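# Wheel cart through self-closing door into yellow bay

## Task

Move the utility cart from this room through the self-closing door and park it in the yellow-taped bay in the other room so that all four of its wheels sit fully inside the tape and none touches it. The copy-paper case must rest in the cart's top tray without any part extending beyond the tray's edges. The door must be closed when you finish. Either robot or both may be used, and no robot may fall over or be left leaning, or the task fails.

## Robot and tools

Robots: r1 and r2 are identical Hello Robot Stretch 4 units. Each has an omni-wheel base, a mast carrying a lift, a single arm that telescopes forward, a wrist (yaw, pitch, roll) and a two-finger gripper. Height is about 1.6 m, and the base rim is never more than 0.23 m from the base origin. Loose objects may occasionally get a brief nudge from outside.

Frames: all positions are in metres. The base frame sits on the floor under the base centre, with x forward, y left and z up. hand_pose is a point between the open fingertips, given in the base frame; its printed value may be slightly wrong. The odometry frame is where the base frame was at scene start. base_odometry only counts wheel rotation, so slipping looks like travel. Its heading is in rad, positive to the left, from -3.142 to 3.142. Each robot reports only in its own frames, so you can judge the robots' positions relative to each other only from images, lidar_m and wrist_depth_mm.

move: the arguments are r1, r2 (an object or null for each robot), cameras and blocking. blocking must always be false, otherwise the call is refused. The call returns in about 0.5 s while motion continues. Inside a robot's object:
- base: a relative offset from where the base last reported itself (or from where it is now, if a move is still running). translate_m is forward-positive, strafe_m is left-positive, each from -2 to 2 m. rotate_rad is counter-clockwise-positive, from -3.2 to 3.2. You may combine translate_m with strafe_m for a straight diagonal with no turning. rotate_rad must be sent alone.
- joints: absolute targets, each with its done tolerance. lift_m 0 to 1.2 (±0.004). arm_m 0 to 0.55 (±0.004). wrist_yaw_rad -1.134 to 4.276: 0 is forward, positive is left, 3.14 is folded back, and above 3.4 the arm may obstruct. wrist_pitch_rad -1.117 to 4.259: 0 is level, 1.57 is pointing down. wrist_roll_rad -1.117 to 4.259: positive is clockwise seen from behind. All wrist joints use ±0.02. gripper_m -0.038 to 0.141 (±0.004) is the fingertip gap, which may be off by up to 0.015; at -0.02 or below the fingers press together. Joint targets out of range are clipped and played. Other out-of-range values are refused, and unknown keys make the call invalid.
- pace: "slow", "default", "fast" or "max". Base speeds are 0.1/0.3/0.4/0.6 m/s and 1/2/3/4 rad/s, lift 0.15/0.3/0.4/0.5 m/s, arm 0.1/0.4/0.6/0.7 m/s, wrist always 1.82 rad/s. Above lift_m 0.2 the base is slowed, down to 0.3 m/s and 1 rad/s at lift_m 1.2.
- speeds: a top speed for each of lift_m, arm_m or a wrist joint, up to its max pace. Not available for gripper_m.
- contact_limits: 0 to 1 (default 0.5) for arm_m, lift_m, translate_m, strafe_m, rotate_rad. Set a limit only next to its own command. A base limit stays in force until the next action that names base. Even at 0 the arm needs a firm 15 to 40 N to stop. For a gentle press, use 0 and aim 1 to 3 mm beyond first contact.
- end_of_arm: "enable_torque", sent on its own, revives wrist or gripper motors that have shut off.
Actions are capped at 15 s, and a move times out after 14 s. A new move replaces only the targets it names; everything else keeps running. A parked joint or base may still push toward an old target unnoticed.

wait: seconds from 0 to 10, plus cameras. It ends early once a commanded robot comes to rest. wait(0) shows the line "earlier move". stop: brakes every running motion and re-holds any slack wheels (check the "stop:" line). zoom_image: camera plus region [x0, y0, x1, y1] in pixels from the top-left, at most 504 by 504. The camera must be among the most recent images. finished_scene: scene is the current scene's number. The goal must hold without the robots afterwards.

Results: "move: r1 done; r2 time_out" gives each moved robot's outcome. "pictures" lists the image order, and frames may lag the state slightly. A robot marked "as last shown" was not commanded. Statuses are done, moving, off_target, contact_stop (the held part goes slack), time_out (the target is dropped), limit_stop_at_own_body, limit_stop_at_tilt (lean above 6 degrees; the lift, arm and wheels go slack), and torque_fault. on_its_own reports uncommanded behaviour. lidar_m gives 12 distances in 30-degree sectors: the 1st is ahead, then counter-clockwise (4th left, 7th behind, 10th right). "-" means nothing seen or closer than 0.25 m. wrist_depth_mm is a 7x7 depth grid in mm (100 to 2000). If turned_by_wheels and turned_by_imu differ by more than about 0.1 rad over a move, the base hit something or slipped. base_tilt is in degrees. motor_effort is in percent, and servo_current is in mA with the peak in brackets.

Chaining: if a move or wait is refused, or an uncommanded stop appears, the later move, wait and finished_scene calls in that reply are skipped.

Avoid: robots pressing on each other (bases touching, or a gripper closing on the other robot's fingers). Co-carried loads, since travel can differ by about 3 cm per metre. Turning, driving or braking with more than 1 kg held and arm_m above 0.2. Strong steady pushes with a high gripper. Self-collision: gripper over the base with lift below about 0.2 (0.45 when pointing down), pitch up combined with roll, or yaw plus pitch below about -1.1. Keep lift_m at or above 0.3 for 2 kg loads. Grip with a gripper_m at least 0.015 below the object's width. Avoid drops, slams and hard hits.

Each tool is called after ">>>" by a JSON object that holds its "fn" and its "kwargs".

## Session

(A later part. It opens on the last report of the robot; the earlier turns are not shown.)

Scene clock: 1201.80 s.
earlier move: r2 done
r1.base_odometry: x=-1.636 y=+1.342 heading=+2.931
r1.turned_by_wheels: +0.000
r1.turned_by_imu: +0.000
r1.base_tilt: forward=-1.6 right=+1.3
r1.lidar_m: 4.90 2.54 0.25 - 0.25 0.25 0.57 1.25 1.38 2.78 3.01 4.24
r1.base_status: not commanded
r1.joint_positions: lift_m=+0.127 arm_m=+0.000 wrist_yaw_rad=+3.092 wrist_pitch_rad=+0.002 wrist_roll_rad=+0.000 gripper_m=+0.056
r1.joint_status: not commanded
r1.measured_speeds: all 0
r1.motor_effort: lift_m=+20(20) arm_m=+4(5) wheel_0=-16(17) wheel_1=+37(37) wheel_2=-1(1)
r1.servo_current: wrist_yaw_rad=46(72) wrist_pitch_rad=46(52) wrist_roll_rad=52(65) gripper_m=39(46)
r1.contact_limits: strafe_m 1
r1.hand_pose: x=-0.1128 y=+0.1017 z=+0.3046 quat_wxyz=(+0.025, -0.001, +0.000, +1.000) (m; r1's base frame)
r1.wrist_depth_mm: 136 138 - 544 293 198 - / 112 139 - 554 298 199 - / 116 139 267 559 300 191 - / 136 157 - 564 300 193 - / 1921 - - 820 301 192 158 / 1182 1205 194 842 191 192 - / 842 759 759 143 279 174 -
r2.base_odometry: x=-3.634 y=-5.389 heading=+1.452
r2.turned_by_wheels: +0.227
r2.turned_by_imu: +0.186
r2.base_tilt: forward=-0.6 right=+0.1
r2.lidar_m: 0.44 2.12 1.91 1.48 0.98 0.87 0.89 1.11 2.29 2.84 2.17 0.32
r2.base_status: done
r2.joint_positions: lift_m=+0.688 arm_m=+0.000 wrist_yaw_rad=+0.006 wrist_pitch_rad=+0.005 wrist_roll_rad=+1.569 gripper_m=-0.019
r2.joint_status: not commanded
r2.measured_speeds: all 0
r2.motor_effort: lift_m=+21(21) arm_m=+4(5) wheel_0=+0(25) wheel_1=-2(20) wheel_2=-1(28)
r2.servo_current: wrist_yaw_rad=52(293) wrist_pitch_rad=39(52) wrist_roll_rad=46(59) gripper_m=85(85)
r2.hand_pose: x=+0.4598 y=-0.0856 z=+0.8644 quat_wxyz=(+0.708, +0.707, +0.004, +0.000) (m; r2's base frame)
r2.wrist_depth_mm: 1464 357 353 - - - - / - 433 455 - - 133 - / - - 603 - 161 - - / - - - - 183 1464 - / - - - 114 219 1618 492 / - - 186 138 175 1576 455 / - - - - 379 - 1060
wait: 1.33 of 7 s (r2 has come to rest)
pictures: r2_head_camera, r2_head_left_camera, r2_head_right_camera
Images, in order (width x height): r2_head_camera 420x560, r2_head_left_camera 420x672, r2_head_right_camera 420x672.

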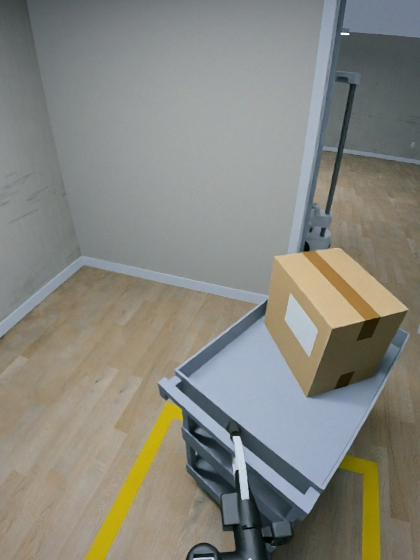

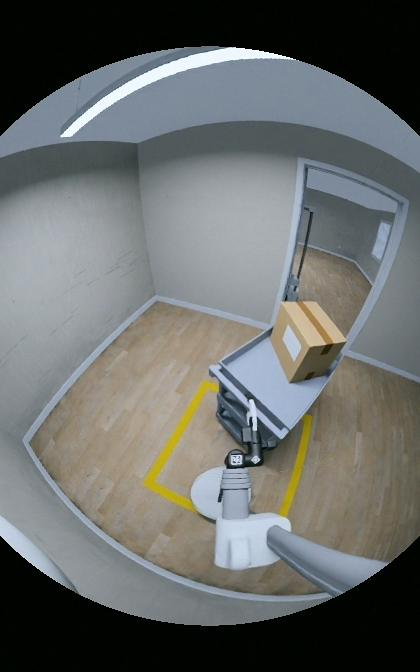

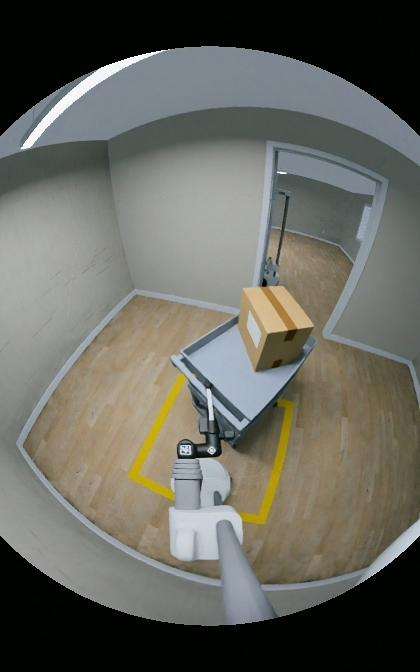

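>>> {"fn": "move", "kwargs": {"r2": {"base":{"rotate_rad":0.25},"pace":"slow"}, "blocking": false, "cameras": []}}

>>> {"fn": "wait", "kwargs": {"seconds": 4, "cameras": []}}

>>> {"fn": "move", "kwargs": {"r2": {"base":{"translate_m":-0.3},"pace":"slow","contact_limits":{"translate_m":0.3}}, "blocking": false, "cameras": ["r2_head_camera","r2_head_left_camera"]}}

>>> {"fn": "wait", "kwargs": {"seconds": 7, "cameras": ["r2_head_camera","r2_head_left_camera","r2_head_right_camera"]}}

Scene clock: 1211.60 s.
move: r2 moving
r1: as last shown
r1.lidar_m: 4.89 2.57 0.25 - 0.25 0.25 0.57 1.27 1.39 2.79 2.98 4.32
r1.motor_effort: lift_m=+20(20) arm_m=+4(4) wheel_0=-16(16) wheel_1=+36(37) wheel_2=-1(1)
r1.servo_current: wrist_yaw_rad=52(52) wrist_pitch_rad=39(46) wrist_roll_rad=52(65) gripper_m=46(46)
r1.contact_limits: strafe_m 1
r1.wrist_depth_mm: 136 138 - 549 293 198 - / 112 139 - 554 296 199 - / 116 139 259 559 300 191 - / 136 156 - 574 298 191 - / 1921 - - 831 301 193 158 / 1182 1205 193 809 190 192 - / 854 741 768 143 279 173 -
r2.base_odometry: x=-3.634 y=-5.389 heading=+1.576
r2.turned_by_wheels: +0.124
r2.turned_by_imu: +0.120
r2.base_tilt: forward=-0.6 right=+0.1
r2.lidar_m: 0.48 2.03 1.89 1.26 0.91 0.86 0.90 1.24 2.80 2.80 0.47 0.32
r2.base_status: rotate_rad moving
r2.joint_positions: lift_m=+0.688 arm_m=+0.000 wrist_yaw_rad=-0.013 wrist_pitch_rad=+0.005 wrist_roll_rad=+1.569 gripper_m=-0.019
r2.joint_status: not commanded
r2.measured_speeds: translate_m=-0.001 strafe_m=+0.001 rotate_rad=+0.486 lift_m=+0.000 arm_m=+0.000 wrist_yaw_rad=-0.025 wrist_pitch_rad=+0.000 wrist_roll_rad=+0.000
r2.motor_effort: lift_m=+21(21) arm_m=+3(4) wheel_0=-14(15) wheel_1=-9(10) wheel_2=-15(15)
r2.servo_current: wrist_yaw_rad=78(85) wrist_pitch_rad=46(46) wrist_roll_rad=52(52) gripper_m=78(85)
r2.hand_pose: x=+0.4582 y=-0.0911 z=+0.8644 quat_wxyz=(+0.708, +0.707, -0.003, -0.006) (m; r2's base frame)
r2.wrist_depth_mm: 1499 357 362 - - - - / - 436 469 - - - - / - - 574 - 167 - - / - - - - 190 1618 - / - - - 119 229 1618 488 / - - 185 149 179 1618 449 / - - - - 384 1618 1118
pictures: none
No camera images: "cameras" was empty.

Scene clock: 1212.50 s.
earlier move: r2 done
r1.base_odometry: x=-1.636 y=+1.342 heading=+2.931
r1.turned_by_wheels: +0.000
r1.turned_by_imu: +0.000
r1.base_tilt: forward=-1.6 right=+1.3
r1.lidar_m: 4.88 2.58 0.25 - 0.25 0.26 0.57 1.25 1.34 2.78 2.99 4.31
r1.base_status: not commanded
r1.joint_positions: lift_m=+0.127 arm_m=+0.000 wrist_yaw_rad=+3.092 wrist_pitch_rad=+0.002 wrist_roll_rad=+0.000 gripper_m=+0.056
r1.joint_status: not commanded
r1.measured_speeds: all 0
r1.motor_effort: lift_m=+20(20) arm_m=+4(4) wheel_0=-16(17) wheel_1=+37(37) wheel_2=-1(1)
r1.servo_current: wrist_yaw_rad=52(72) wrist_pitch_rad=46(46) wrist_roll_rad=52(65) gripper_m=33(46)
r1.contact_limits: strafe_m 1
r1.hand_pose: x=-0.1128 y=+0.1017 z=+0.3046 quat_wxyz=(+0.025, -0.001, +0.000, +1.000) (m; r1's base frame)
r1.wrist_depth_mm: 136 138 - 544 291 198 - / 112 139 - 559 297 198 - / 116 139 258 559 297 191 - / 137 156 - 574 298 191 - / 1921 - - 820 301 192 158 / 1205 1182 194 820 191 193 - / 831 750 759 143 279 173 -
r2.base_odometry: x=-3.634 y=-5.389 heading=+1.701
r2.turned_by_wheels: +0.125
r2.turned_by_imu: +0.122
r2.base_tilt: forward=-0.7 right=+0.1
r2.lidar_m: 0.46 1.95 1.89 1.17 0.90 0.87 0.95 1.39 2.81 2.52 0.46 0.33
r2.base_status: done
r2.joint_positions: lift_m=+0.688 arm_m=+0.000 wrist_yaw_rad=-0.003 wrist_pitch_rad=+0.005 wrist_roll_rad=+1.569 gripper_m=-0.019
r2.joint_status: not commanded
r2.measured_speeds: all 0
r2.motor_effort: lift_m=+21(21) arm_m=-4(4) wheel_0=-1(18) wheel_1=-5(10) wheel_2=-4(15)
r2.servo_current: wrist_yaw_rad=46(85) wrist_pitch_rad=46(52) wrist_roll_rad=59(59) gripper_m=85(85)
r2.hand_pose: x=+0.4590 y=-0.0883 z=+0.8644 quat_wxyz=(+0.708, +0.707, +0.001, -0.003) (m; r2's base frame)
r2.wrist_depth_mm: - - - - - - - / - - - - - - - / - - - - - - - / - - - - - - 492 / - - - - - 1499 469 / - - - - 160 415 433 / - 142 - - - - 1182
wait: 0.90 of 4 s (r2 has come to rest)
pictures: none
No camera images: "cameras" was empty.

Scene clock: 1213.00 s.
move: r2 moving
r1: as last shown
r1.lidar_m: 4.89 2.59 0.25 - 0.25 0.26 0.59 1.27 1.39 2.78 2.98 4.33
r1.servo_current: wrist_yaw_rad=46(78) wrist_pitch_rad=46(46) wrist_roll_rad=52(59) gripper_m=39(46)
r1.contact_limits: strafe_m 1
r1.wrist_depth_mm: 136 138 - 549 291 198 - / 112 139 - 554 296 200 - / 116 139 257 569 298 191 - / 137 156 - 564 300 192 - / 1983 - - 820 303 192 158 / 1205 1182 193 831 191 192 - / 842 759 759 143 281 174 -
r2.base_odometry: x=-3.632 y=-5.401 heading=+1.701
r2.turned_by_wheels: +0.000
r2.turned_by_imu: +0.000
r2.base_tilt: forward=-0.6 right=+0.1
r2.lidar_m: 0.47 1.94 1.92 1.14 0.89 0.85 0.92 1.43 2.78 2.51 0.47 0.32
r2.base_status: translate_m moving
r2.joint_positions: lift_m=+0.688 arm_m=+0.000 wrist_yaw_rad=-0.003 wrist_pitch_rad=+0.005 wrist_roll_rad=+1.569 gripper_m=-0.019
r2.joint_status: not commanded
r2.measured_speeds: translate_m=-0.049 strafe_m=+0.000 rotate_rad=-0.001 lift_m=+0.000 arm_m=+0.000 wrist_yaw_rad=+0.000 wrist_pitch_rad=+0.000 wrist_roll_rad=+0.000
r2.motor_effort: lift_m=+21(21) arm_m=-4(4) wheel_0=-7(8) wheel_1=-8(9) wheel_2=+10(10)
r2.servo_current: wrist_yaw_rad=52(59) wrist_pitch_rad=39(52) wrist_roll_rad=46(52) gripper_m=78(85)
r2.contact_limits: translate_m 0.3
r2.hand_pose: x=+0.4590 y=-0.0883 z=+0.8644 quat_wxyz=(+0.708, +0.707, +0.001, -0.003) (m; r2's base frame)
r2.wrist_depth_mm: - 387 - - - - - / - - - - - - - / - - - - - - - / - - - - - - 500 / - - - - - 1576 473 / - - 186 - 160 407 413 / - 143 - - - - 1182
pictures: r2_head_camera, r2_head_left_camera
Images, in order (width x height): r2_head_camera 420x560, r2_head_left_camera 420x672.

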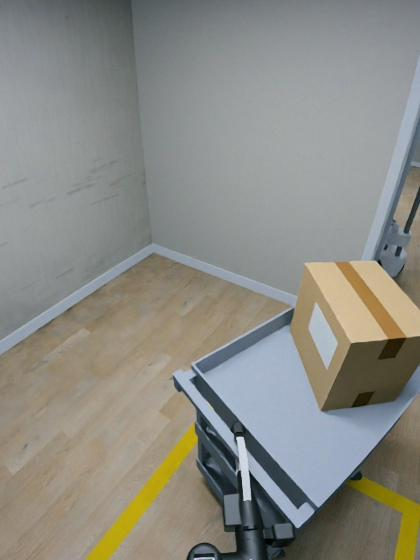

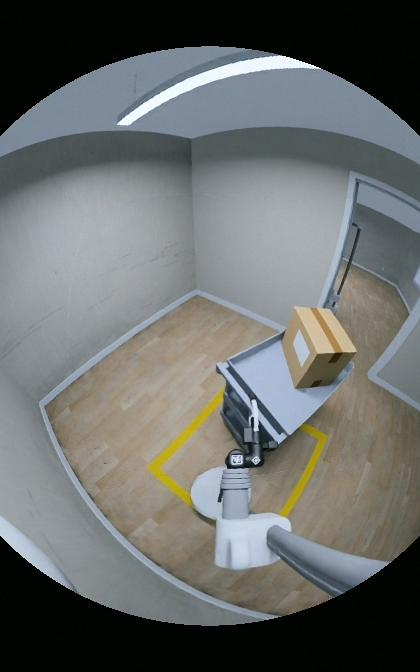

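Scene clock: 1216.80 s.
earlier move: r2 done
r1.base_odometry: x=-1.636 y=+1.342 heading=+2.931
r1.turned_by_wheels: +0.000
r1.turned_by_imu: +0.000
r1.base_tilt: forward=-1.6 right=+1.3
r1.lidar_m: 4.88 2.58 0.25 - 0.25 0.25 0.56 1.25 1.38 2.80 2.99 4.32
r1.base_status: not commanded
r1.joint_positions: lift_m=+0.127 arm_m=+0.000 wrist_yaw_rad=+3.092 wrist_pitch_rad=+0.002 wrist_roll_rad=+0.000 gripper_m=+0.056
r1.joint_status: not commanded
r1.measured_speeds: all 0
r1.motor_effort: lift_m=+20(20) arm_m=+4(4) wheel_0=-16(17) wheel_1=+36(37) wheel_2=-1(1)
r1.servo_current: wrist_yaw_rad=46(78) wrist_pitch_rad=52(52) wrist_roll_rad=26(65) gripper_m=46(46)
r1.contact_limits: strafe_m 1
r1.hand_pose: x=-0.1128 y=+0.1017 z=+0.3046 quat_wxyz=(+0.025, -0.001, +0.000, +1.000) (m; r1's base frame)
r1.wrist_depth_mm: 136 138 - 549 290 198 - / 112 138 - 554 294 198 - / 116 139 258 554 298 191 - / 136 156 - 574 298 191 - / 1983 - - 820 301 192 159 / 1160 1205 193 831 191 193 - / 842 750 759 143 279 173 -
r2.base_odometry: x=-3.595 y=-5.686 heading=+1.701
r2.turned_by_wheels: +0.000
r2.turned_by_imu: +0.001
r2.base_tilt: forward=-0.7 right=+0.1
r2.lidar_m: 0.39 0.43 1.80 0.84 0.63 0.62 0.70 1.01 2.66 2.78 2.34 0.42
r2.base_status: done
r2.joint_positions: lift_m=+0.688 arm_m=+0.000 wrist_yaw_rad=+0.001 wrist_pitch_rad=+0.005 wrist_roll_rad=+1.569 gripper_m=-0.019
r2.joint_status: not commanded
r2.measured_speeds: all 0
r2.motor_effort: lift_m=+21(21) arm_m=-3(4) wheel_0=-3(13) wheel_1=-3(9) wheel_2=+6(12)
r2.servo_current: wrist_yaw_rad=52(65) wrist_pitch_rad=46(52) wrist_roll_rad=59(59) gripper_m=78(85)
r2.contact_limits: translate_m 0.3
r2.hand_pose: x=+0.4594 y=-0.0871 z=+0.8644 quat_wxyz=(+0.708, +0.707, +0.002, -0.002) (m; r2's base frame)
r2.wrist_depth_mm: - - - 158 216 1537 1160 / - - 609 161 220 750 - / - - 496 165 224 - - / - 488 466 168 229 831 - / - - 530 171 233 - - / - - 186 174 180 - - / - - - - - - 512
wait: 3.80 of 7 s (r2 has come to rest)
pictures: r2_head_camera, r2_head_left_camera, r2_head_right_camera
Images, in order (width x height): r2_head_camera 420x560, r2_head_left_camera 420x672, r2_head_right_camera 420x672.

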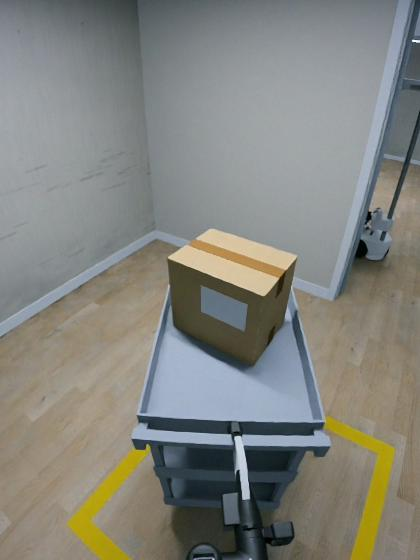

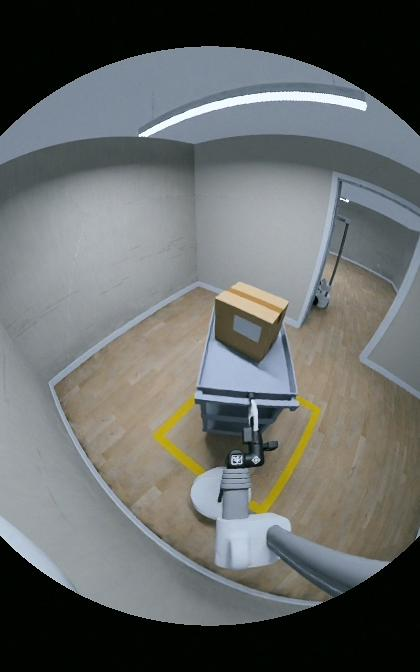

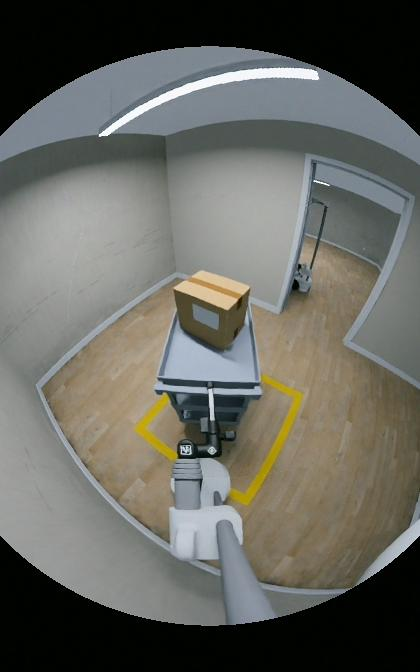

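>>> {"fn": "move", "kwargs": {"r2": {"base":{"rotate_rad":-0.57},"pace":"slow"}, "blocking": false, "cameras": []}}

>>> {"fn": "wait", "kwargs": {"seconds": 7, "cameras": ["r2_head_camera","r2_head_left_camera","r2_head_right_camera"]}}

Scene clock: 1228.67 s.
move: r2 moving
r1: as last shown
r1.lidar_m: 4.91 2.59 0.25 - 0.25 0.27 0.58 1.24 1.41 2.79 2.96 4.33
r1.servo_current: wrist_yaw_rad=26(52) wrist_pitch_rad=46(46) wrist_roll_rad=39(59) gripper_m=46(46)
r1.contact_limits: strafe_m 1
r1.wrist_depth_mm: 136 138 - 544 293 199 - / 112 139 - 554 297 199 - / 116 139 259 564 298 191 - / 136 156 - 564 300 192 - / 1983 - - 820 301 192 158 / 1205 1182 193 831 190 193 - / 842 750 759 143 278 174 -
r2.base_odometry: x=-3.595 y=-5.686 heading=+1.577
r2.turned_by_wheels: -0.124
r2.turned_by_imu: -0.120
r2.base_tilt: forward=-0.7 right=+0.0
r2.lidar_m: 0.36 0.41 2.06 0.92 0.67 0.62 0.62 0.89 2.35 2.72 2.33 0.45
r2.base_status: rotate_rad moving
r2.joint_positions: lift_m=+0.688 arm_m=+0.000 wrist_yaw_rad=+0.009 wrist_pitch_rad=+0.005 wrist_roll_rad=+1.569 gripper_m=-0.019
r2.joint_status: not commanded
r2.measured_speeds: translate_m=-0.001 strafe_m=+0.000 rotate_rad=-0.497 lift_m=+0.000 arm_m=+0.000 wrist_yaw_rad=+0.000 wrist_pitch_rad=+0.000 wrist_roll_rad=+0.000
r2.motor_effort: lift_m=+21(21) arm_m=-3(4) wheel_0=+12(16) wheel_1=+8(10) wheel_2=+15(16)
r2.servo_current: wrist_yaw_rad=59(72) wrist_pitch_rad=46(52) wrist_roll_rad=46(52) gripper_m=72(85)
r2.hand_pose: x=+0.4601 y=-0.0849 z=+0.8644 quat_wxyz=(+0.708, +0.706, +0.005, +0.001) (m; r2's base frame)
r2.wrist_depth_mm: 1661 - - 178 238 1464 1160 / - - - 177 238 1537 585 / - - 621 176 236 820 - / - - 462 236 237 842 - / - - 492 175 236 831 - / - - 521 175 181 - - / - - - - 235 - -
pictures: none
No camera images: "cameras" was empty.

Scene clock: 1229.97 s.
earlier move: r2 done
r1.base_odometry: x=-1.636 y=+1.342 heading=+2.931
r1.turned_by_wheels: +0.000
r1.turned_by_imu: +0.000
r1.base_tilt: forward=-1.6 right=+1.3
r1.lidar_m: 4.91 2.57 0.25 - 0.25 0.26 0.58 1.27 1.38 2.81 2.94 4.31
r1.base_status: not commanded
r1.joint_positions: lift_m=+0.127 arm_m=+0.000 wrist_yaw_rad=+3.092 wrist_pitch_rad=+0.002 wrist_roll_rad=+0.000 gripper_m=+0.056
r1.joint_status: not commanded
r1.measured_speeds: all 0
r1.motor_effort: lift_m=+20(20) arm_m=+4(4) wheel_0=-16(17) wheel_1=+36(37) wheel_2=-1(1)
r1.servo_current: wrist_yaw_rad=65(65) wrist_pitch_rad=39(46) wrist_roll_rad=52(59) gripper_m=39(52)
r1.contact_limits: strafe_m 1
r1.hand_pose: x=-0.1128 y=+0.1017 z=+0.3046 quat_wxyz=(+0.025, -0.001, +0.000, +1.000) (m; r1's base frame)
r1.wrist_depth_mm: 136 138 - 549 293 198 - / 112 139 - 554 297 200 - / 116 139 258 559 298 190 - / 136 156 - 569 297 191 - / 1983 - - 820 298 192 158 / 1182 1182 193 820 191 191 - / 842 750 741 143 279 173 -
r2.base_odometry: x=-3.595 y=-5.686 heading=+1.132
r2.turned_by_wheels: -0.445
r2.turned_by_imu: -0.432
r2.base_tilt: forward=-0.6 right=+0.1
r2.lidar_m: 0.26 0.26 2.14 2.02 0.85 0.66 0.62 0.67 0.98 2.65 2.79 0.49
r2.base_status: done
r2.joint_positions: lift_m=+0.688 arm_m=+0.000 wrist_yaw_rad=+0.003 wrist_pitch_rad=+0.005 wrist_roll_rad=+1.569 gripper_m=-0.019
r2.joint_status: not commanded
r2.measured_speeds: all 0
r2.motor_effort: lift_m=+21(21) arm_m=-4(4) wheel_0=+3(16) wheel_1=+4(10) wheel_2=+5(16)
r2.servo_current: wrist_yaw_rad=39(72) wrist_pitch_rad=46(52) wrist_roll_rad=39(59) gripper_m=78(85)
r2.hand_pose: x=+0.4595 y=-0.0867 z=+0.8644 quat_wxyz=(+0.708, +0.707, +0.003, -0.001) (m; r2's base frame)
r2.wrist_depth_mm: - - - - - 1661 1160 / 1808 - - 338 - 1661 1182 / 1863 - - 347 375 379 377 / 1863 - - 231 314 1708 1255 / 1921 - - 190 260 1537 504 / 1921 - 181 166 178 654 - / - - 407 - 206 - -
wait: 1.30 of 7 s (r2 has come to rest)
pictures: r2_head_camera, r2_head_left_camera, r2_head_right_camera
Images, in order (width x height): r2_head_camera 420x560, r2_head_left_camera 420x672, r2_head_right_camera 420x672.

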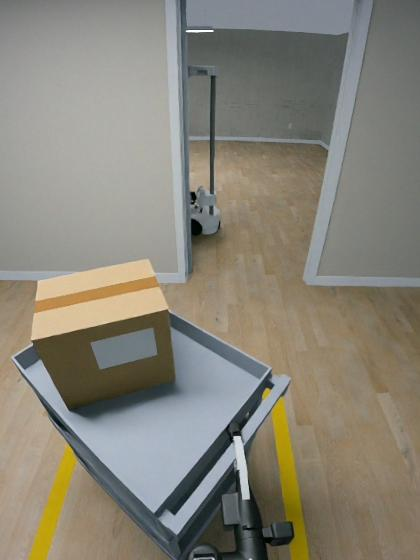

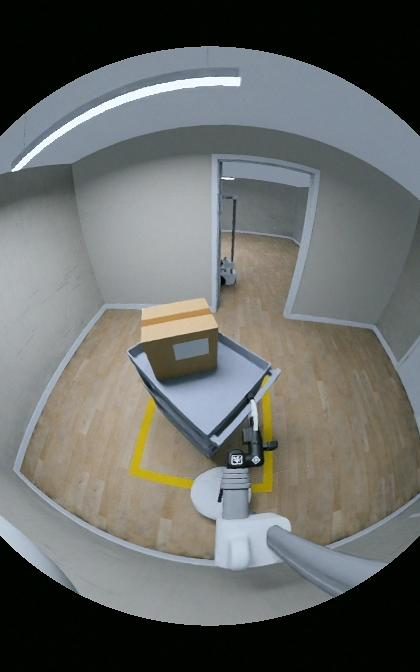

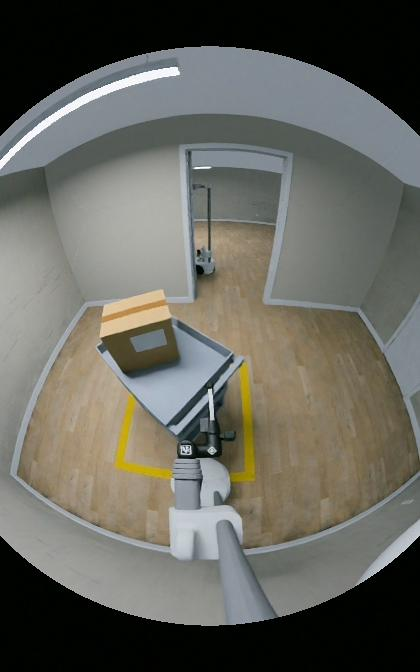

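>>> {"fn": "move", "kwargs": {"r2": {"base":{"translate_m":0,"strafe_m":0.3},"pace":"slow","contact_limits":{"translate_m":0.3}}, "blocking": false, "cameras": []}}

>>> {"fn": "wait", "kwargs": {"seconds": 7, "cameras": ["r2_head_camera","r2_head_left_camera","r2_head_right_camera"]}}

Scene clock: 1234.80 s.
move: r2 moving
r1: as last shown
r1.base_tilt: forward=-1.6 right=+1.2
r1.lidar_m: 4.90 2.58 0.25 - 0.25 0.25 0.56 1.27 1.38 2.78 2.99 4.29
r1.motor_effort: lift_m=+20(20) arm_m=+4(4) wheel_0=-16(17) wheel_1=+37(37) wheel_2=-1(1)
r1.servo_current: wrist_yaw_rad=39(59) wrist_pitch_rad=46(46) wrist_roll_rad=39(52) gripper_m=46(46)
r1.contact_limits: strafe_m 1
r1.wrist_depth_mm: 136 138 - 549 293 198 - / 112 138 - 554 297 200 - / 116 139 260 559 298 191 - / 136 157 - 564 298 192 - / 1921 - - 820 298 192 158 / 1182 1205 194 820 191 193 - / 842 750 750 143 277 173 -
r2.base_odometry: x=-3.608 y=-5.680 heading=+1.132
r2.turned_by_wheels: +0.000
r2.turned_by_imu: +0.000
r2.base_tilt: forward=-0.7 right=+0.1
r2.lidar_m: 0.25 0.27 2.14 2.00 0.87 0.65 0.62 0.69 0.99 2.67 2.82 0.52
r2.base_status: translate_m moving; strafe_m moving
r2.joint_positions: lift_m=+0.688 arm_m=+0.000 wrist_yaw_rad=+0.003 wrist_pitch_rad=+0.005 wrist_roll_rad=+1.569 gripper_m=-0.019
r2.joint_status: not commanded
r2.measured_speeds: translate_m=+0.000 strafe_m=+0.056 rotate_rad=-0.002 lift_m=+0.000 arm_m=+0.000 wrist_yaw_rad=+0.000 wrist_pitch_rad=+0.000 wrist_roll_rad=+0.000
r2.motor_effort: lift_m=+21(21) arm_m=-4(4) wheel_0=-8(9) wheel_1=+7(9) wheel_2=+1(4)
r2.servo_current: wrist_yaw_rad=39(46) wrist_pitch_rad=39(52) wrist_roll_rad=46(59) gripper_m=78(85)
r2.contact_limits: translate_m 0.3
r2.hand_pose: x=+0.4595 y=-0.0867 z=+0.8644 quat_wxyz=(+0.708, +0.707, +0.003, -0.001) (m; r2's base frame)
r2.wrist_depth_mm: - - - - - 1576 1160 / - - - 340 - 1661 1160 / 1863 - - 347 368 382 382 / 1921 - - 220 310 1708 1205 / 1921 - - 189 258 1618 512 / 1921 - 181 165 179 661 - / - - 413 - 206 - -
pictures: none
No camera images: "cameras" was empty.

Scene clock: 1238.43 s.
earlier move: r2 done
r1.base_odometry: x=-1.636 y=+1.342 heading=+2.931
r1.turned_by_wheels: +0.000
r1.turned_by_imu: +0.000
r1.base_tilt: forward=-1.6 right=+1.3
r1.lidar_m: 4.90 2.56 0.25 - 0.25 0.26 0.57 1.28 1.39 2.79 3.00 4.34
r1.base_status: not commanded
r1.joint_positions: lift_m=+0.127 arm_m=+0.000 wrist_yaw_rad=+3.092 wrist_pitch_rad=+0.002 wrist_roll_rad=+0.000 gripper_m=+0.056
r1.joint_status: not commanded
r1.measured_speeds: all 0
r1.motor_effort: lift_m=+20(20) arm_m=+4(4) wheel_0=-16(17) wheel_1=+37(37) wheel_2=-1(1)
r1.servo_current: wrist_yaw_rad=39(65) wrist_pitch_rad=39(52) wrist_roll_rad=46(78) gripper_m=46(52)
r1.contact_limits: strafe_m 1
r1.hand_pose: x=-0.1128 y=+0.1017 z=+0.3046 quat_wxyz=(+0.025, -0.001, +0.000, +1.000) (m; r1's base frame)
r1.wrist_depth_mm: 136 138 - 554 290 198 - / 112 139 - 554 296 199 - / 116 139 259 564 298 191 - / 136 156 - 569 300 192 - / 1983 - - 820 300 192 159 / 1182 1182 193 831 190 192 - / 854 750 750 143 279 173 -
r2.base_odometry: x=-3.866 y=-5.559 heading=+1.132
r2.turned_by_wheels: +0.000
r2.turned_by_imu: +0.000
r2.base_tilt: forward=-0.7 right=+0.0
r2.lidar_m: 0.34 0.33 1.84 1.77 0.85 0.63 0.60 0.65 0.94 2.94 2.95 0.47
r2.base_status: done
r2.joint_positions: lift_m=+0.688 arm_m=+0.000 wrist_yaw_rad=-0.006 wrist_pitch_rad=+0.005 wrist_roll_rad=+1.569 gripper_m=-0.019
r2.joint_status: not commanded
r2.measured_speeds: all 0
r2.motor_effort: lift_m=+21(21) arm_m=-4(4) wheel_0=-5(14) wheel_1=+3(9) wheel_2=-1(4)
r2.servo_current: wrist_yaw_rad=52(65) wrist_pitch_rad=52(59) wrist_roll_rad=46(59) gripper_m=78(91)
r2.contact_limits: translate_m 0.3
r2.hand_pose: x=+0.4588 y=-0.0892 z=+0.8644 quat_wxyz=(+0.708, +0.707, +0.000, -0.004) (m; r2's base frame)
r2.wrist_depth_mm: 1863 - - 255 - 1661 1160 / 1921 - - 227 300 314 314 / 1863 - - 211 276 1661 508 / 1863 - - 195 257 1576 - / - - 564 183 241 831 - / 1921 455 186 174 180 - - / - - 466 - 219 - -
wait: 3.63 of 7 s (r2 has come to rest)
pictures: r2_head_camera, r2_head_left_camera, r2_head_right_camera
Images, in order (width x height): r2_head_camera 420x560, r2_head_left_camera 420x672, r2_head_right_camera 420x672.

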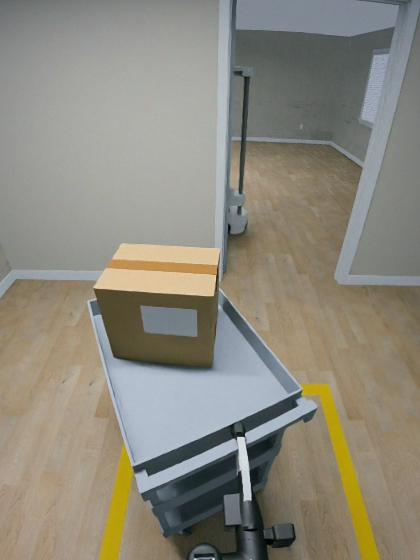

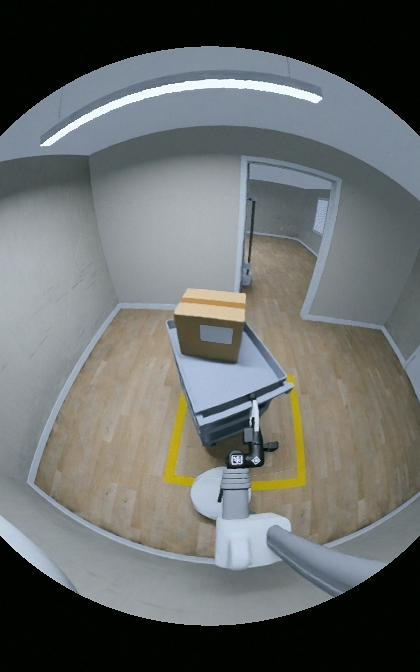

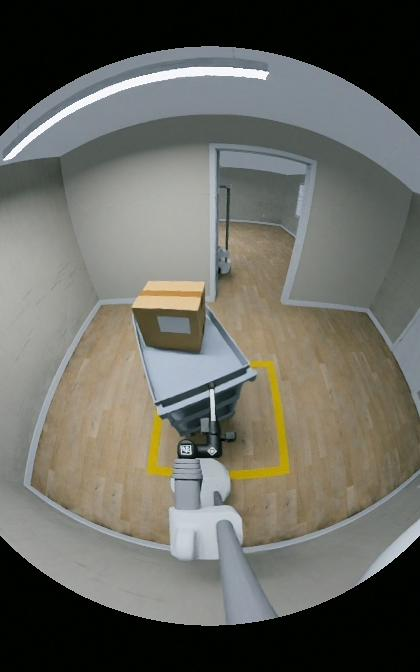

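>>> {"fn": "move", "kwargs": {"r2": {"base":{"translate_m":0,"strafe_m":0.2},"pace":"slow","contact_limits":{"translate_m":0.3}}, "blocking": false, "cameras": []}}

>>> {"fn": "wait", "kwargs": {"seconds": 7, "cameras": ["r2_head_camera","r2_head_left_camera","r2_head_right_camera"]}}

Scene clock: 1243.37 s.
move: r2 moving
r1: as last shown
r1.lidar_m: 4.91 2.60 0.25 - 0.25 0.25 0.60 1.27 1.38 2.79 2.98 4.32
r1.motor_effort: lift_m=+20(20) arm_m=+4(4) wheel_0=-16(17) wheel_1=+36(37) wheel_2=-1(1)
r1.servo_current: wrist_yaw_rad=46(59) wrist_pitch_rad=46(46) wrist_roll_rad=52(59) gripper_m=52(52)
r1.contact_limits: strafe_m 1
r1.wrist_depth_mm: 136 138 - 549 291 198 - / 112 139 - 549 297 199 - / 116 139 259 559 298 191 - / 136 156 - 569 300 192 - / 1983 - - 820 301 192 158 / 1182 1205 193 831 191 192 - / 842 759 759 143 279 173 -
r2.base_odometry: x=-3.879 y=-5.553 heading=+1.131
r2.turned_by_wheels: +0.000
r2.turned_by_imu: +0.000
r2.base_tilt: forward=-0.7 right=+0.1
r2.lidar_m: 0.32 0.33 1.85 1.78 0.81 0.64 0.58 0.64 0.96 2.96 2.93 0.46
r2.base_status: translate_m moving; strafe_m moving
r2.joint_positions: lift_m=+0.688 arm_m=+0.000 wrist_yaw_rad=-0.006 wrist_pitch_rad=+0.005 wrist_roll_rad=+1.569 gripper_m=-0.019
r2.joint_status: not commanded
r2.measured_speeds: translate_m=+0.000 strafe_m=+0.056 rotate_rad=-0.002 lift_m=+0.000 arm_m=+0.000 wrist_yaw_rad=+0.000 wrist_pitch_rad=+0.000 wrist_roll_rad=+0.000
r2.motor_effort: lift_m=+21(21) arm_m=-4(4) wheel_0=-12(12) wheel_1=+6(8) wheel_2=-1(2)
r2.servo_current: wrist_yaw_rad=52(59) wrist_pitch_rad=46(52) wrist_roll_rad=52(65) gripper_m=78(85)
r2.contact_limits: translate_m 0.3
r2.hand_pose: x=+0.4588 y=-0.0892 z=+0.8644 quat_wxyz=(+0.708, +0.707, +0.000, -0.004) (m; r2's base frame)
r2.wrist_depth_mm: 1863 - - 247 - 1661 1138 / 1921 - - 226 298 314 314 / 1863 - - 210 274 1661 512 / 1983 - - 195 257 741 - / - - 549 185 242 842 - / 1863 455 186 173 180 - - / - - 466 - 218 - -
pictures: none
No camera images: "cameras" was empty.

Scene clock: 1246.00 s.
earlier move: r2 done
r1.base_odometry: x=-1.636 y=+1.342 heading=+2.931
r1.turned_by_wheels: +0.000
r1.turned_by_imu: +0.000
r1.base_tilt: forward=-1.6 right=+1.3
r1.lidar_m: 4.90 2.54 0.25 - 0.25 0.26 0.56 1.28 1.39 2.80 2.96 4.32
r1.base_status: not commanded
r1.joint_positions: lift_m=+0.127 arm_m=+0.000 wrist_yaw_rad=+3.092 wrist_pitch_rad=+0.002 wrist_roll_rad=+0.000 gripper_m=+0.056
r1.joint_status: not commanded
r1.measured_speeds: all 0
r1.motor_effort: lift_m=+20(20) arm_m=+4(4) wheel_0=-16(17) wheel_1=+36(37) wheel_2=-1(1)
r1.servo_current: wrist_yaw_rad=39(65) wrist_pitch_rad=46(52) wrist_roll_rad=59(72) gripper_m=46(52)
r1.contact_limits: strafe_m 1
r1.hand_pose: x=-0.1128 y=+0.1017 z=+0.3046 quat_wxyz=(+0.025, -0.001, +0.000, +1.000) (m; r1's base frame)
r1.wrist_depth_mm: 136 138 - 549 291 198 - / 112 138 - 559 296 198 - / 116 139 259 559 297 191 - / 136 156 - 564 297 191 - / 1983 - - 809 300 192 158 / 1205 1182 194 820 191 193 - / 854 750 759 143 279 173 -
r2.base_odometry: x=-4.047 y=-5.474 heading=+1.132
r2.turned_by_wheels: +0.000
r2.turned_by_imu: +0.000
r2.base_tilt: forward=-0.7 right=+0.1
r2.lidar_m: 0.37 0.40 1.64 1.57 0.81 0.62 0.59 0.62 0.91 3.12 2.94 0.46
r2.base_status: done
r2.joint_positions: lift_m=+0.688 arm_m=+0.000 wrist_yaw_rad=-0.006 wrist_pitch_rad=+0.005 wrist_roll_rad=+1.569 gripper_m=-0.019
r2.joint_status: not commanded
r2.measured_speeds: all 0
r2.motor_effort: lift_m=+21(21) arm_m=-4(4) wheel_0=-5(13) wheel_1=+3(9) wheel_2=+0(2)
r2.servo_current: wrist_yaw_rad=52(72) wrist_pitch_rad=46(52) wrist_roll_rad=46(65) gripper_m=78(85)
r2.contact_limits: translate_m 0.3
r2.hand_pose: x=+0.4588 y=-0.0892 z=+0.8644 quat_wxyz=(+0.708, +0.707, +0.000, -0.004) (m; r2's base frame)
r2.wrist_depth_mm: 1921 - - 191 254 263 265 / 1921 - - 188 249 1661 1160 / 1983 - - 184 245 1576 - / - 500 535 181 240 854 - / 1921 469 473 179 236 831 - / - - 185 175 179 - - / - - 544 - 229 - -
wait: 2.63 of 7 s (r2 has come to rest)
pictures: r2_head_camera, r2_head_left_camera, r2_head_right_camera
Images, in order (width x height): r2_head_camera 420x560, r2_head_left_camera 420x672, r2_head_right_camera 420x672.

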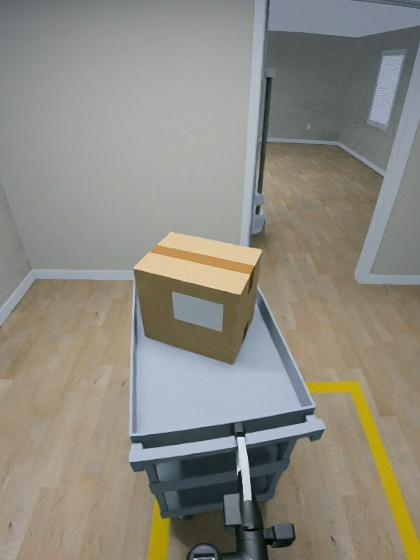

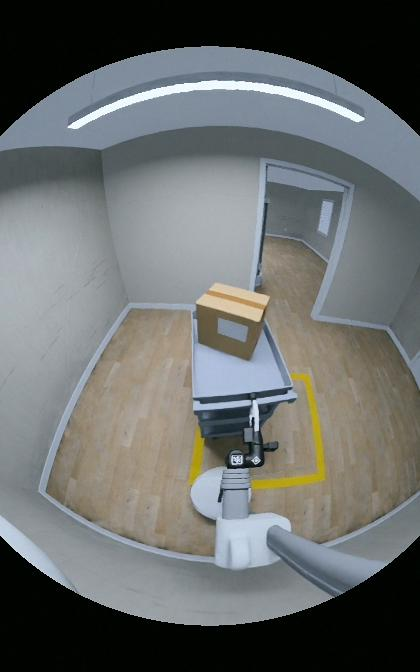

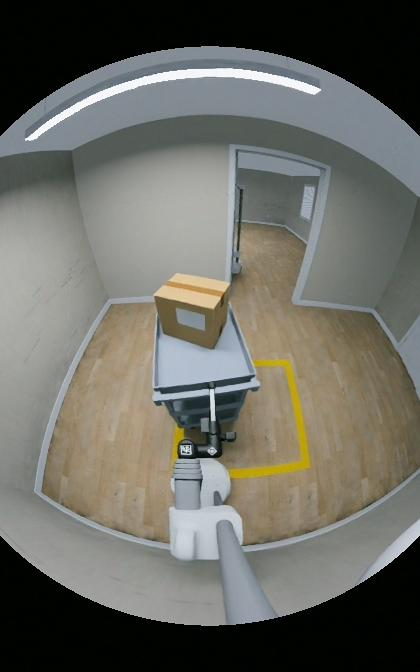

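>>> {"fn": "move", "kwargs": {"r2": {"base":{"translate_m":-0.15,"strafe_m":-0.4},"pace":"slow","contact_limits":{"translate_m":0.3}}, "blocking": false, "cameras": []}}

>>> {"fn": "wait", "kwargs": {"seconds": 7, "cameras": ["r2_head_camera","r2_head_left_camera","r2_head_right_camera"]}}

Scene clock: 1260.20 s.
move: r2 moving
r1: as last shown
r1.lidar_m: 4.91 2.55 0.25 - 0.25 0.25 0.58 1.28 1.39 2.81 3.00 4.33
r1.servo_current: wrist_yaw_rad=52(52) wrist_pitch_rad=39(39) wrist_roll_rad=46(59) gripper_m=46(52)
r1.contact_limits: strafe_m 1
r1.wrist_depth_mm: 135 138 - 549 294 198 - / 112 139 - 554 296 200 - / 116 139 259 564 297 191 - / 136 156 - 564 301 191 - / 1921 - - 820 301 191 158 / 1205 1182 193 820 191 192 - / 866 759 750 143 279 174 -
r2.base_odometry: x=-4.039 y=-5.483 heading=+1.132
r2.turned_by_wheels: +0.001
r2.turned_by_imu: +0.001
r2.base_tilt: forward=-0.7 right=+0.0
r2.lidar_m: 0.36 0.40 1.63 1.60 0.81 0.61 0.59 0.64 0.93 3.12 2.94 0.44
r2.base_status: translate_m moving; strafe_m moving
r2.joint_positions: lift_m=+0.688 arm_m=+0.000 wrist_yaw_rad=+0.000 wrist_pitch_rad=+0.005 wrist_roll_rad=+1.569 gripper_m=-0.019
r2.joint_status: not commanded
r2.measured_speeds: translate_m=-0.017 strafe_m=-0.045 rotate_rad=+0.002 lift_m=+0.000 arm_m=+0.000 wrist_yaw_rad=+0.024 wrist_pitch_rad=+0.000 wrist_roll_rad=+0.000
r2.motor_effort: lift_m=+21(21) arm_m=-4(4) wheel_0=+5(8) wheel_1=-6(9) wheel_2=+7(7)
r2.servo_current: wrist_yaw_rad=46(59) wrist_pitch_rad=46(52) wrist_roll_rad=52(59) gripper_m=72(85)
r2.contact_limits: translate_m 0.3
r2.hand_pose: x=+0.4593 y=-0.0873 z=+0.8644 quat_wxyz=(+0.708, +0.707, +0.002, -0.002) (m; r2's base frame)
r2.wrist_depth_mm: 1863 - - 188 251 266 259 / 1863 - - 185 247 1708 1160 / 1921 - - 182 243 820 - / - 492 517 180 240 842 - / 1983 480 477 178 236 831 - / - - 185 175 179 - - / - - - - 231 - -
pictures: none
No camera images: "cameras" was empty.

Scene clock: 1265.23 s.
earlier move: r2 done
r1.base_odometry: x=-1.636 y=+1.342 heading=+2.931
r1.turned_by_wheels: +0.000
r1.turned_by_imu: +0.000
r1.base_tilt: forward=-1.6 right=+1.3
r1.lidar_m: 4.91 2.56 0.25 - 0.25 0.25 0.58 1.27 1.38 2.78 2.97 4.31
r1.base_status: not commanded
r1.joint_positions: lift_m=+0.127 arm_m=+0.000 wrist_yaw_rad=+3.092 wrist_pitch_rad=+0.002 wrist_roll_rad=+0.000 gripper_m=+0.056
r1.joint_status: not commanded
r1.measured_speeds: all 0
r1.motor_effort: lift_m=+20(20) arm_m=+4(4) wheel_0=-16(17) wheel_1=+36(37) wheel_2=-1(1)
r1.servo_current: wrist_yaw_rad=65(65) wrist_pitch_rad=33(52) wrist_roll_rad=39(72) gripper_m=39(52)
r1.contact_limits: strafe_m 1
r1.hand_pose: x=-0.1128 y=+0.1017 z=+0.3046 quat_wxyz=(+0.025, -0.001, +0.000, +1.000) (m; r1's base frame)
r1.wrist_depth_mm: 136 138 - 549 291 198 - / 112 139 - 554 296 200 - / 116 139 259 559 297 191 - / 136 156 - 564 298 191 - / 1983 - - 831 300 192 158 / 1205 1205 194 820 191 193 - / 854 750 750 143 279 174 -
r2.base_odometry: x=-3.749 y=-5.779 heading=+1.132
r2.turned_by_wheels: +0.000
r2.turned_by_imu: +0.002
r2.base_tilt: forward=-0.7 right=+0.1
r2.lidar_m: 0.26 0.26 2.07 1.55 0.63 0.48 0.46 0.49 0.75 2.53 2.91 0.47
r2.base_status: done
r2.joint_positions: lift_m=+0.688 arm_m=+0.000 wrist_yaw_rad=+0.004 wrist_pitch_rad=+0.005 wrist_roll_rad=+1.569 gripper_m=-0.019
r2.joint_status: not commanded
r2.measured_speeds: all 0
r2.motor_effort: lift_m=+21(21) arm_m=-4(4) wheel_0=+7(13) wheel_1=-5(9) wheel_2=+8(13)
r2.servo_current: wrist_yaw_rad=39(72) wrist_pitch_rad=46(52) wrist_roll_rad=52(59) gripper_m=85(85)
r2.contact_limits: translate_m 0.3
r2.hand_pose: x=+0.4597 y=-0.0862 z=+0.8644 quat_wxyz=(+0.708, +0.707, +0.003, +0.000) (m; r2's base frame)
r2.wrist_depth_mm: 1921 - - - - 1661 1160 / - - - 309 - 1708 1160 / - - - 325 353 357 359 / - - - 216 297 1661 1182 / - - - 194 257 1756 535 / - - 187 168 178 691 - / - - 415 - 211 - -
wait: 5.03 of 7 s (r2 has come to rest)
pictures: r2_head_camera, r2_head_left_camera, r2_head_right_camera
Images, in order (width x height): r2_head_camera 420x560, r2_head_left_camera 420x672, r2_head_right_camera 420x672.

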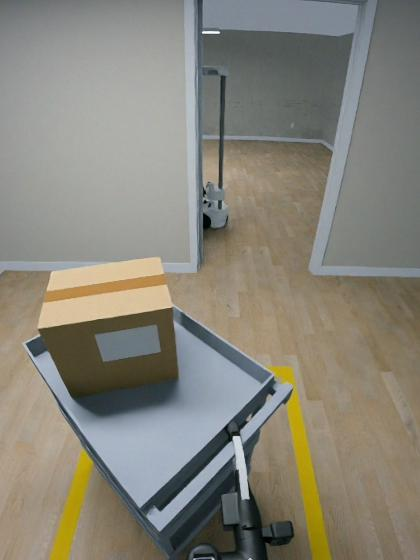

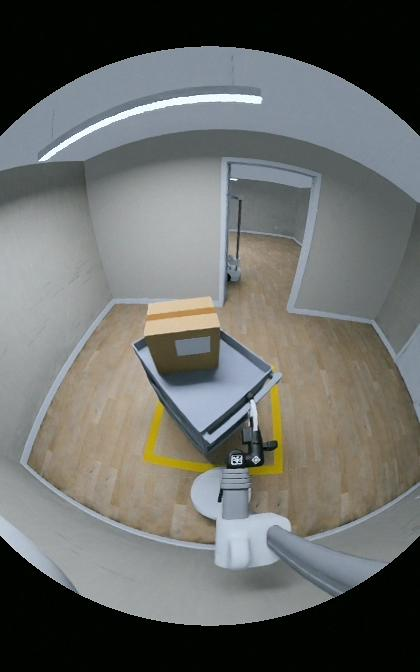

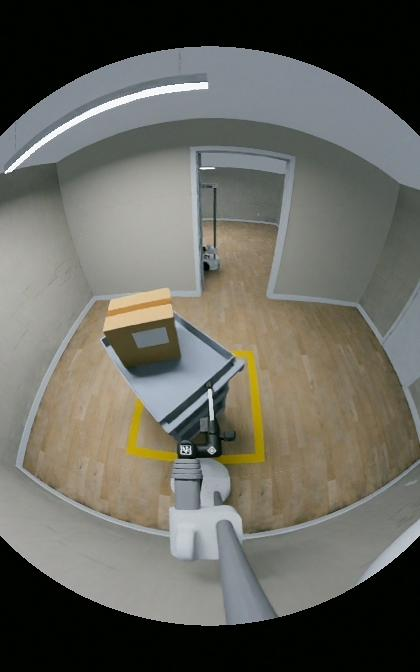

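>>> {"fn": "move", "kwargs": {"r2": {"base":{"translate_m":0.12,"strafe_m":-0.16},"pace":"slow","contact_limits":{"translate_m":0.3}}, "blocking": false, "cameras": []}}

>>> {"fn": "wait", "kwargs": {"seconds": 7, "cameras": ["r2_head_camera","r2_head_left_camera","r2_head_right_camera"]}}

Scene clock: 1281.40 s.
move: r2 moving
r1: as last shown
r1.lidar_m: 4.90 2.55 0.25 - 0.25 0.25 0.59 1.26 1.40 2.79 2.97 4.31
r1.motor_effort: lift_m=+20(20) arm_m=+4(4) wheel_0=-16(16) wheel_1=+36(37) wheel_2=-1(1)
r1.servo_current: wrist_yaw_rad=52(65) wrist_pitch_rad=39(46) wrist_roll_rad=46(59) gripper_m=46(46)
r1.contact_limits: strafe_m 1
r1.wrist_depth_mm: 136 138 - 549 291 198 - / 112 139 - 554 296 200 - / 116 139 258 559 298 190 - / 137 156 - 569 300 192 - / 1983 - - 820 301 192 158 / 1182 1205 193 831 190 192 - / 842 759 759 143 279 174 -
r2.base_odometry: x=-3.737 y=-5.777 heading=+1.132
r2.turned_by_wheels: +0.000
r2.turned_by_imu: +0.000
r2.base_tilt: forward=-0.7 right=+0.0
r2.lidar_m: 0.26 0.25 2.07 1.56 0.68 0.49 0.47 0.52 0.77 2.58 2.89 0.48
r2.base_status: translate_m moving; strafe_m moving
r2.joint_positions: lift_m=+0.688 arm_m=+0.000 wrist_yaw_rad=+0.004 wrist_pitch_rad=+0.005 wrist_roll_rad=+1.569 gripper_m=-0.019
r2.joint_status: not commanded
r2.measured_speeds: translate_m=+0.029 strafe_m=-0.039 rotate_rad=+0.001 lift_m=+0.000 arm_m=+0.000 wrist_yaw_rad=+0.000 wrist_pitch_rad=+0.000 wrist_roll_rad=+0.000
r2.motor_effort: lift_m=+21(21) arm_m=-4(4) wheel_0=+7(14) wheel_1=-4(7) wheel_2=-7(9)
r2.servo_current: wrist_yaw_rad=52(52) wrist_pitch_rad=52(52) wrist_roll_rad=52(59) gripper_m=78(78)
r2.contact_limits: translate_m 0.3
r2.hand_pose: x=+0.4597 y=-0.0862 z=+0.8644 quat_wxyz=(+0.708, +0.707, +0.003, +0.000) (m; r2's base frame)
r2.wrist_depth_mm: 1921 - - - - 1661 1138 / - - - 315 - 1708 1182 / - - - 327 349 359 362 / - - - 224 300 1708 1229 / - - - 195 257 1661 535 / - - - 169 180 676 - / - - 413 - 210 - -
pictures: none
No camera images: "cameras" was empty.

Scene clock: 1284.17 s.
earlier move: r2 done
r1.base_odometry: x=-1.636 y=+1.342 heading=+2.931
r1.turned_by_wheels: +0.000
r1.turned_by_imu: +0.000
r1.base_tilt: forward=-1.6 right=+1.3
r1.lidar_m: 4.91 2.58 0.25 - 0.25 0.27 0.56 1.28 1.40 2.79 2.97 4.33
r1.base_status: not commanded
r1.joint_positions: lift_m=+0.127 arm_m=+0.000 wrist_yaw_rad=+3.092 wrist_pitch_rad=+0.002 wrist_roll_rad=+0.000 gripper_m=+0.056
r1.joint_status: not commanded
r1.measured_speeds: all 0
r1.motor_effort: lift_m=+20(20) arm_m=+4(4) wheel_0=-16(17) wheel_1=+37(37) wheel_2=-1(1)
r1.servo_current: wrist_yaw_rad=46(65) wrist_pitch_rad=46(46) wrist_roll_rad=33(65) gripper_m=39(46)
r1.contact_limits: strafe_m 1
r1.hand_pose: x=-0.1128 y=+0.1017 z=+0.3046 quat_wxyz=(+0.025, -0.001, +0.000, +1.000) (m; r1's base frame)
r1.wrist_depth_mm: 136 138 - 544 293 198 - / 112 138 - 559 296 199 - / 116 139 262 564 298 191 - / 136 156 - 564 300 191 - / 1983 - - 809 301 193 158 / 1205 1229 193 831 191 192 - / 842 759 759 143 278 173 -
r2.base_odometry: x=-3.553 y=-5.739 heading=+1.133
r2.turned_by_wheels: +0.000
r2.turned_by_imu: +0.001
r2.base_tilt: forward=-0.7 right=+0.1
r2.lidar_m: 0.25 0.25 0.60 1.96 0.82 0.62 0.61 0.65 0.93 2.59 2.73 0.53
r2.base_status: done
r2.joint_positions: lift_m=+0.688 arm_m=+0.000 wrist_yaw_rad=+0.008 wrist_pitch_rad=+0.005 wrist_roll_rad=+1.569 gripper_m=-0.019
r2.joint_status: not commanded
r2.measured_speeds: all 0
r2.motor_effort: lift_m=+21(21) arm_m=-4(4) wheel_0=+9(15) wheel_1=-2(7) wheel_2=-4(11)
r2.servo_current: wrist_yaw_rad=52(65) wrist_pitch_rad=46(52) wrist_roll_rad=46(59) gripper_m=78(85)
r2.contact_limits: translate_m 0.3
r2.hand_pose: x=+0.4600 y=-0.0852 z=+0.8644 quat_wxyz=(+0.708, +0.707, +0.005, +0.001) (m; r2's base frame)
r2.wrist_depth_mm: - - - - - 1661 1160 / 1863 - - - - 1661 1138 / 1863 - - 347 - 1661 1182 / 1921 - - 253 370 379 418 / 1921 - - 202 277 1708 1255 / - - 196 161 180 1537 504 / - - - - 198 - -
wait: 2.77 of 7 s (r2 has come to rest)
pictures: r2_head_camera, r2_head_left_camera, r2_head_right_camera
Images, in order (width x height): r2_head_camera 420x560, r2_head_left_camera 420x672, r2_head_right_camera 420x672.

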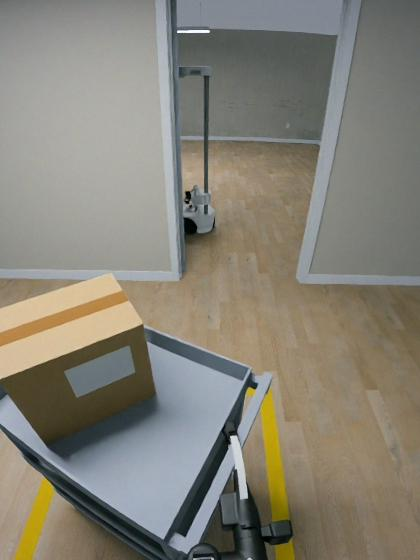

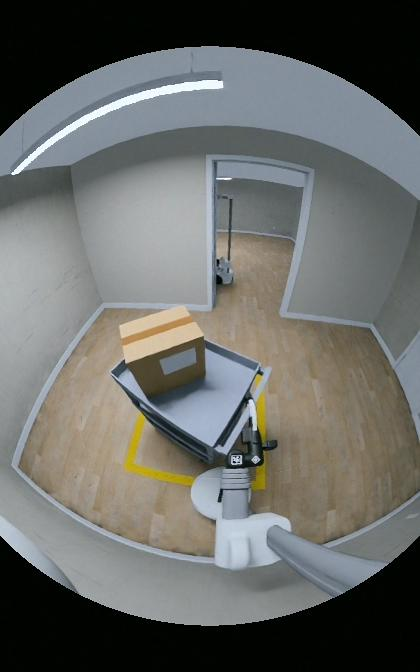

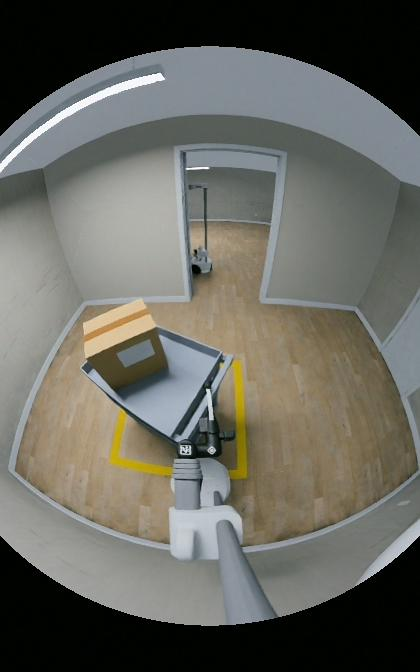

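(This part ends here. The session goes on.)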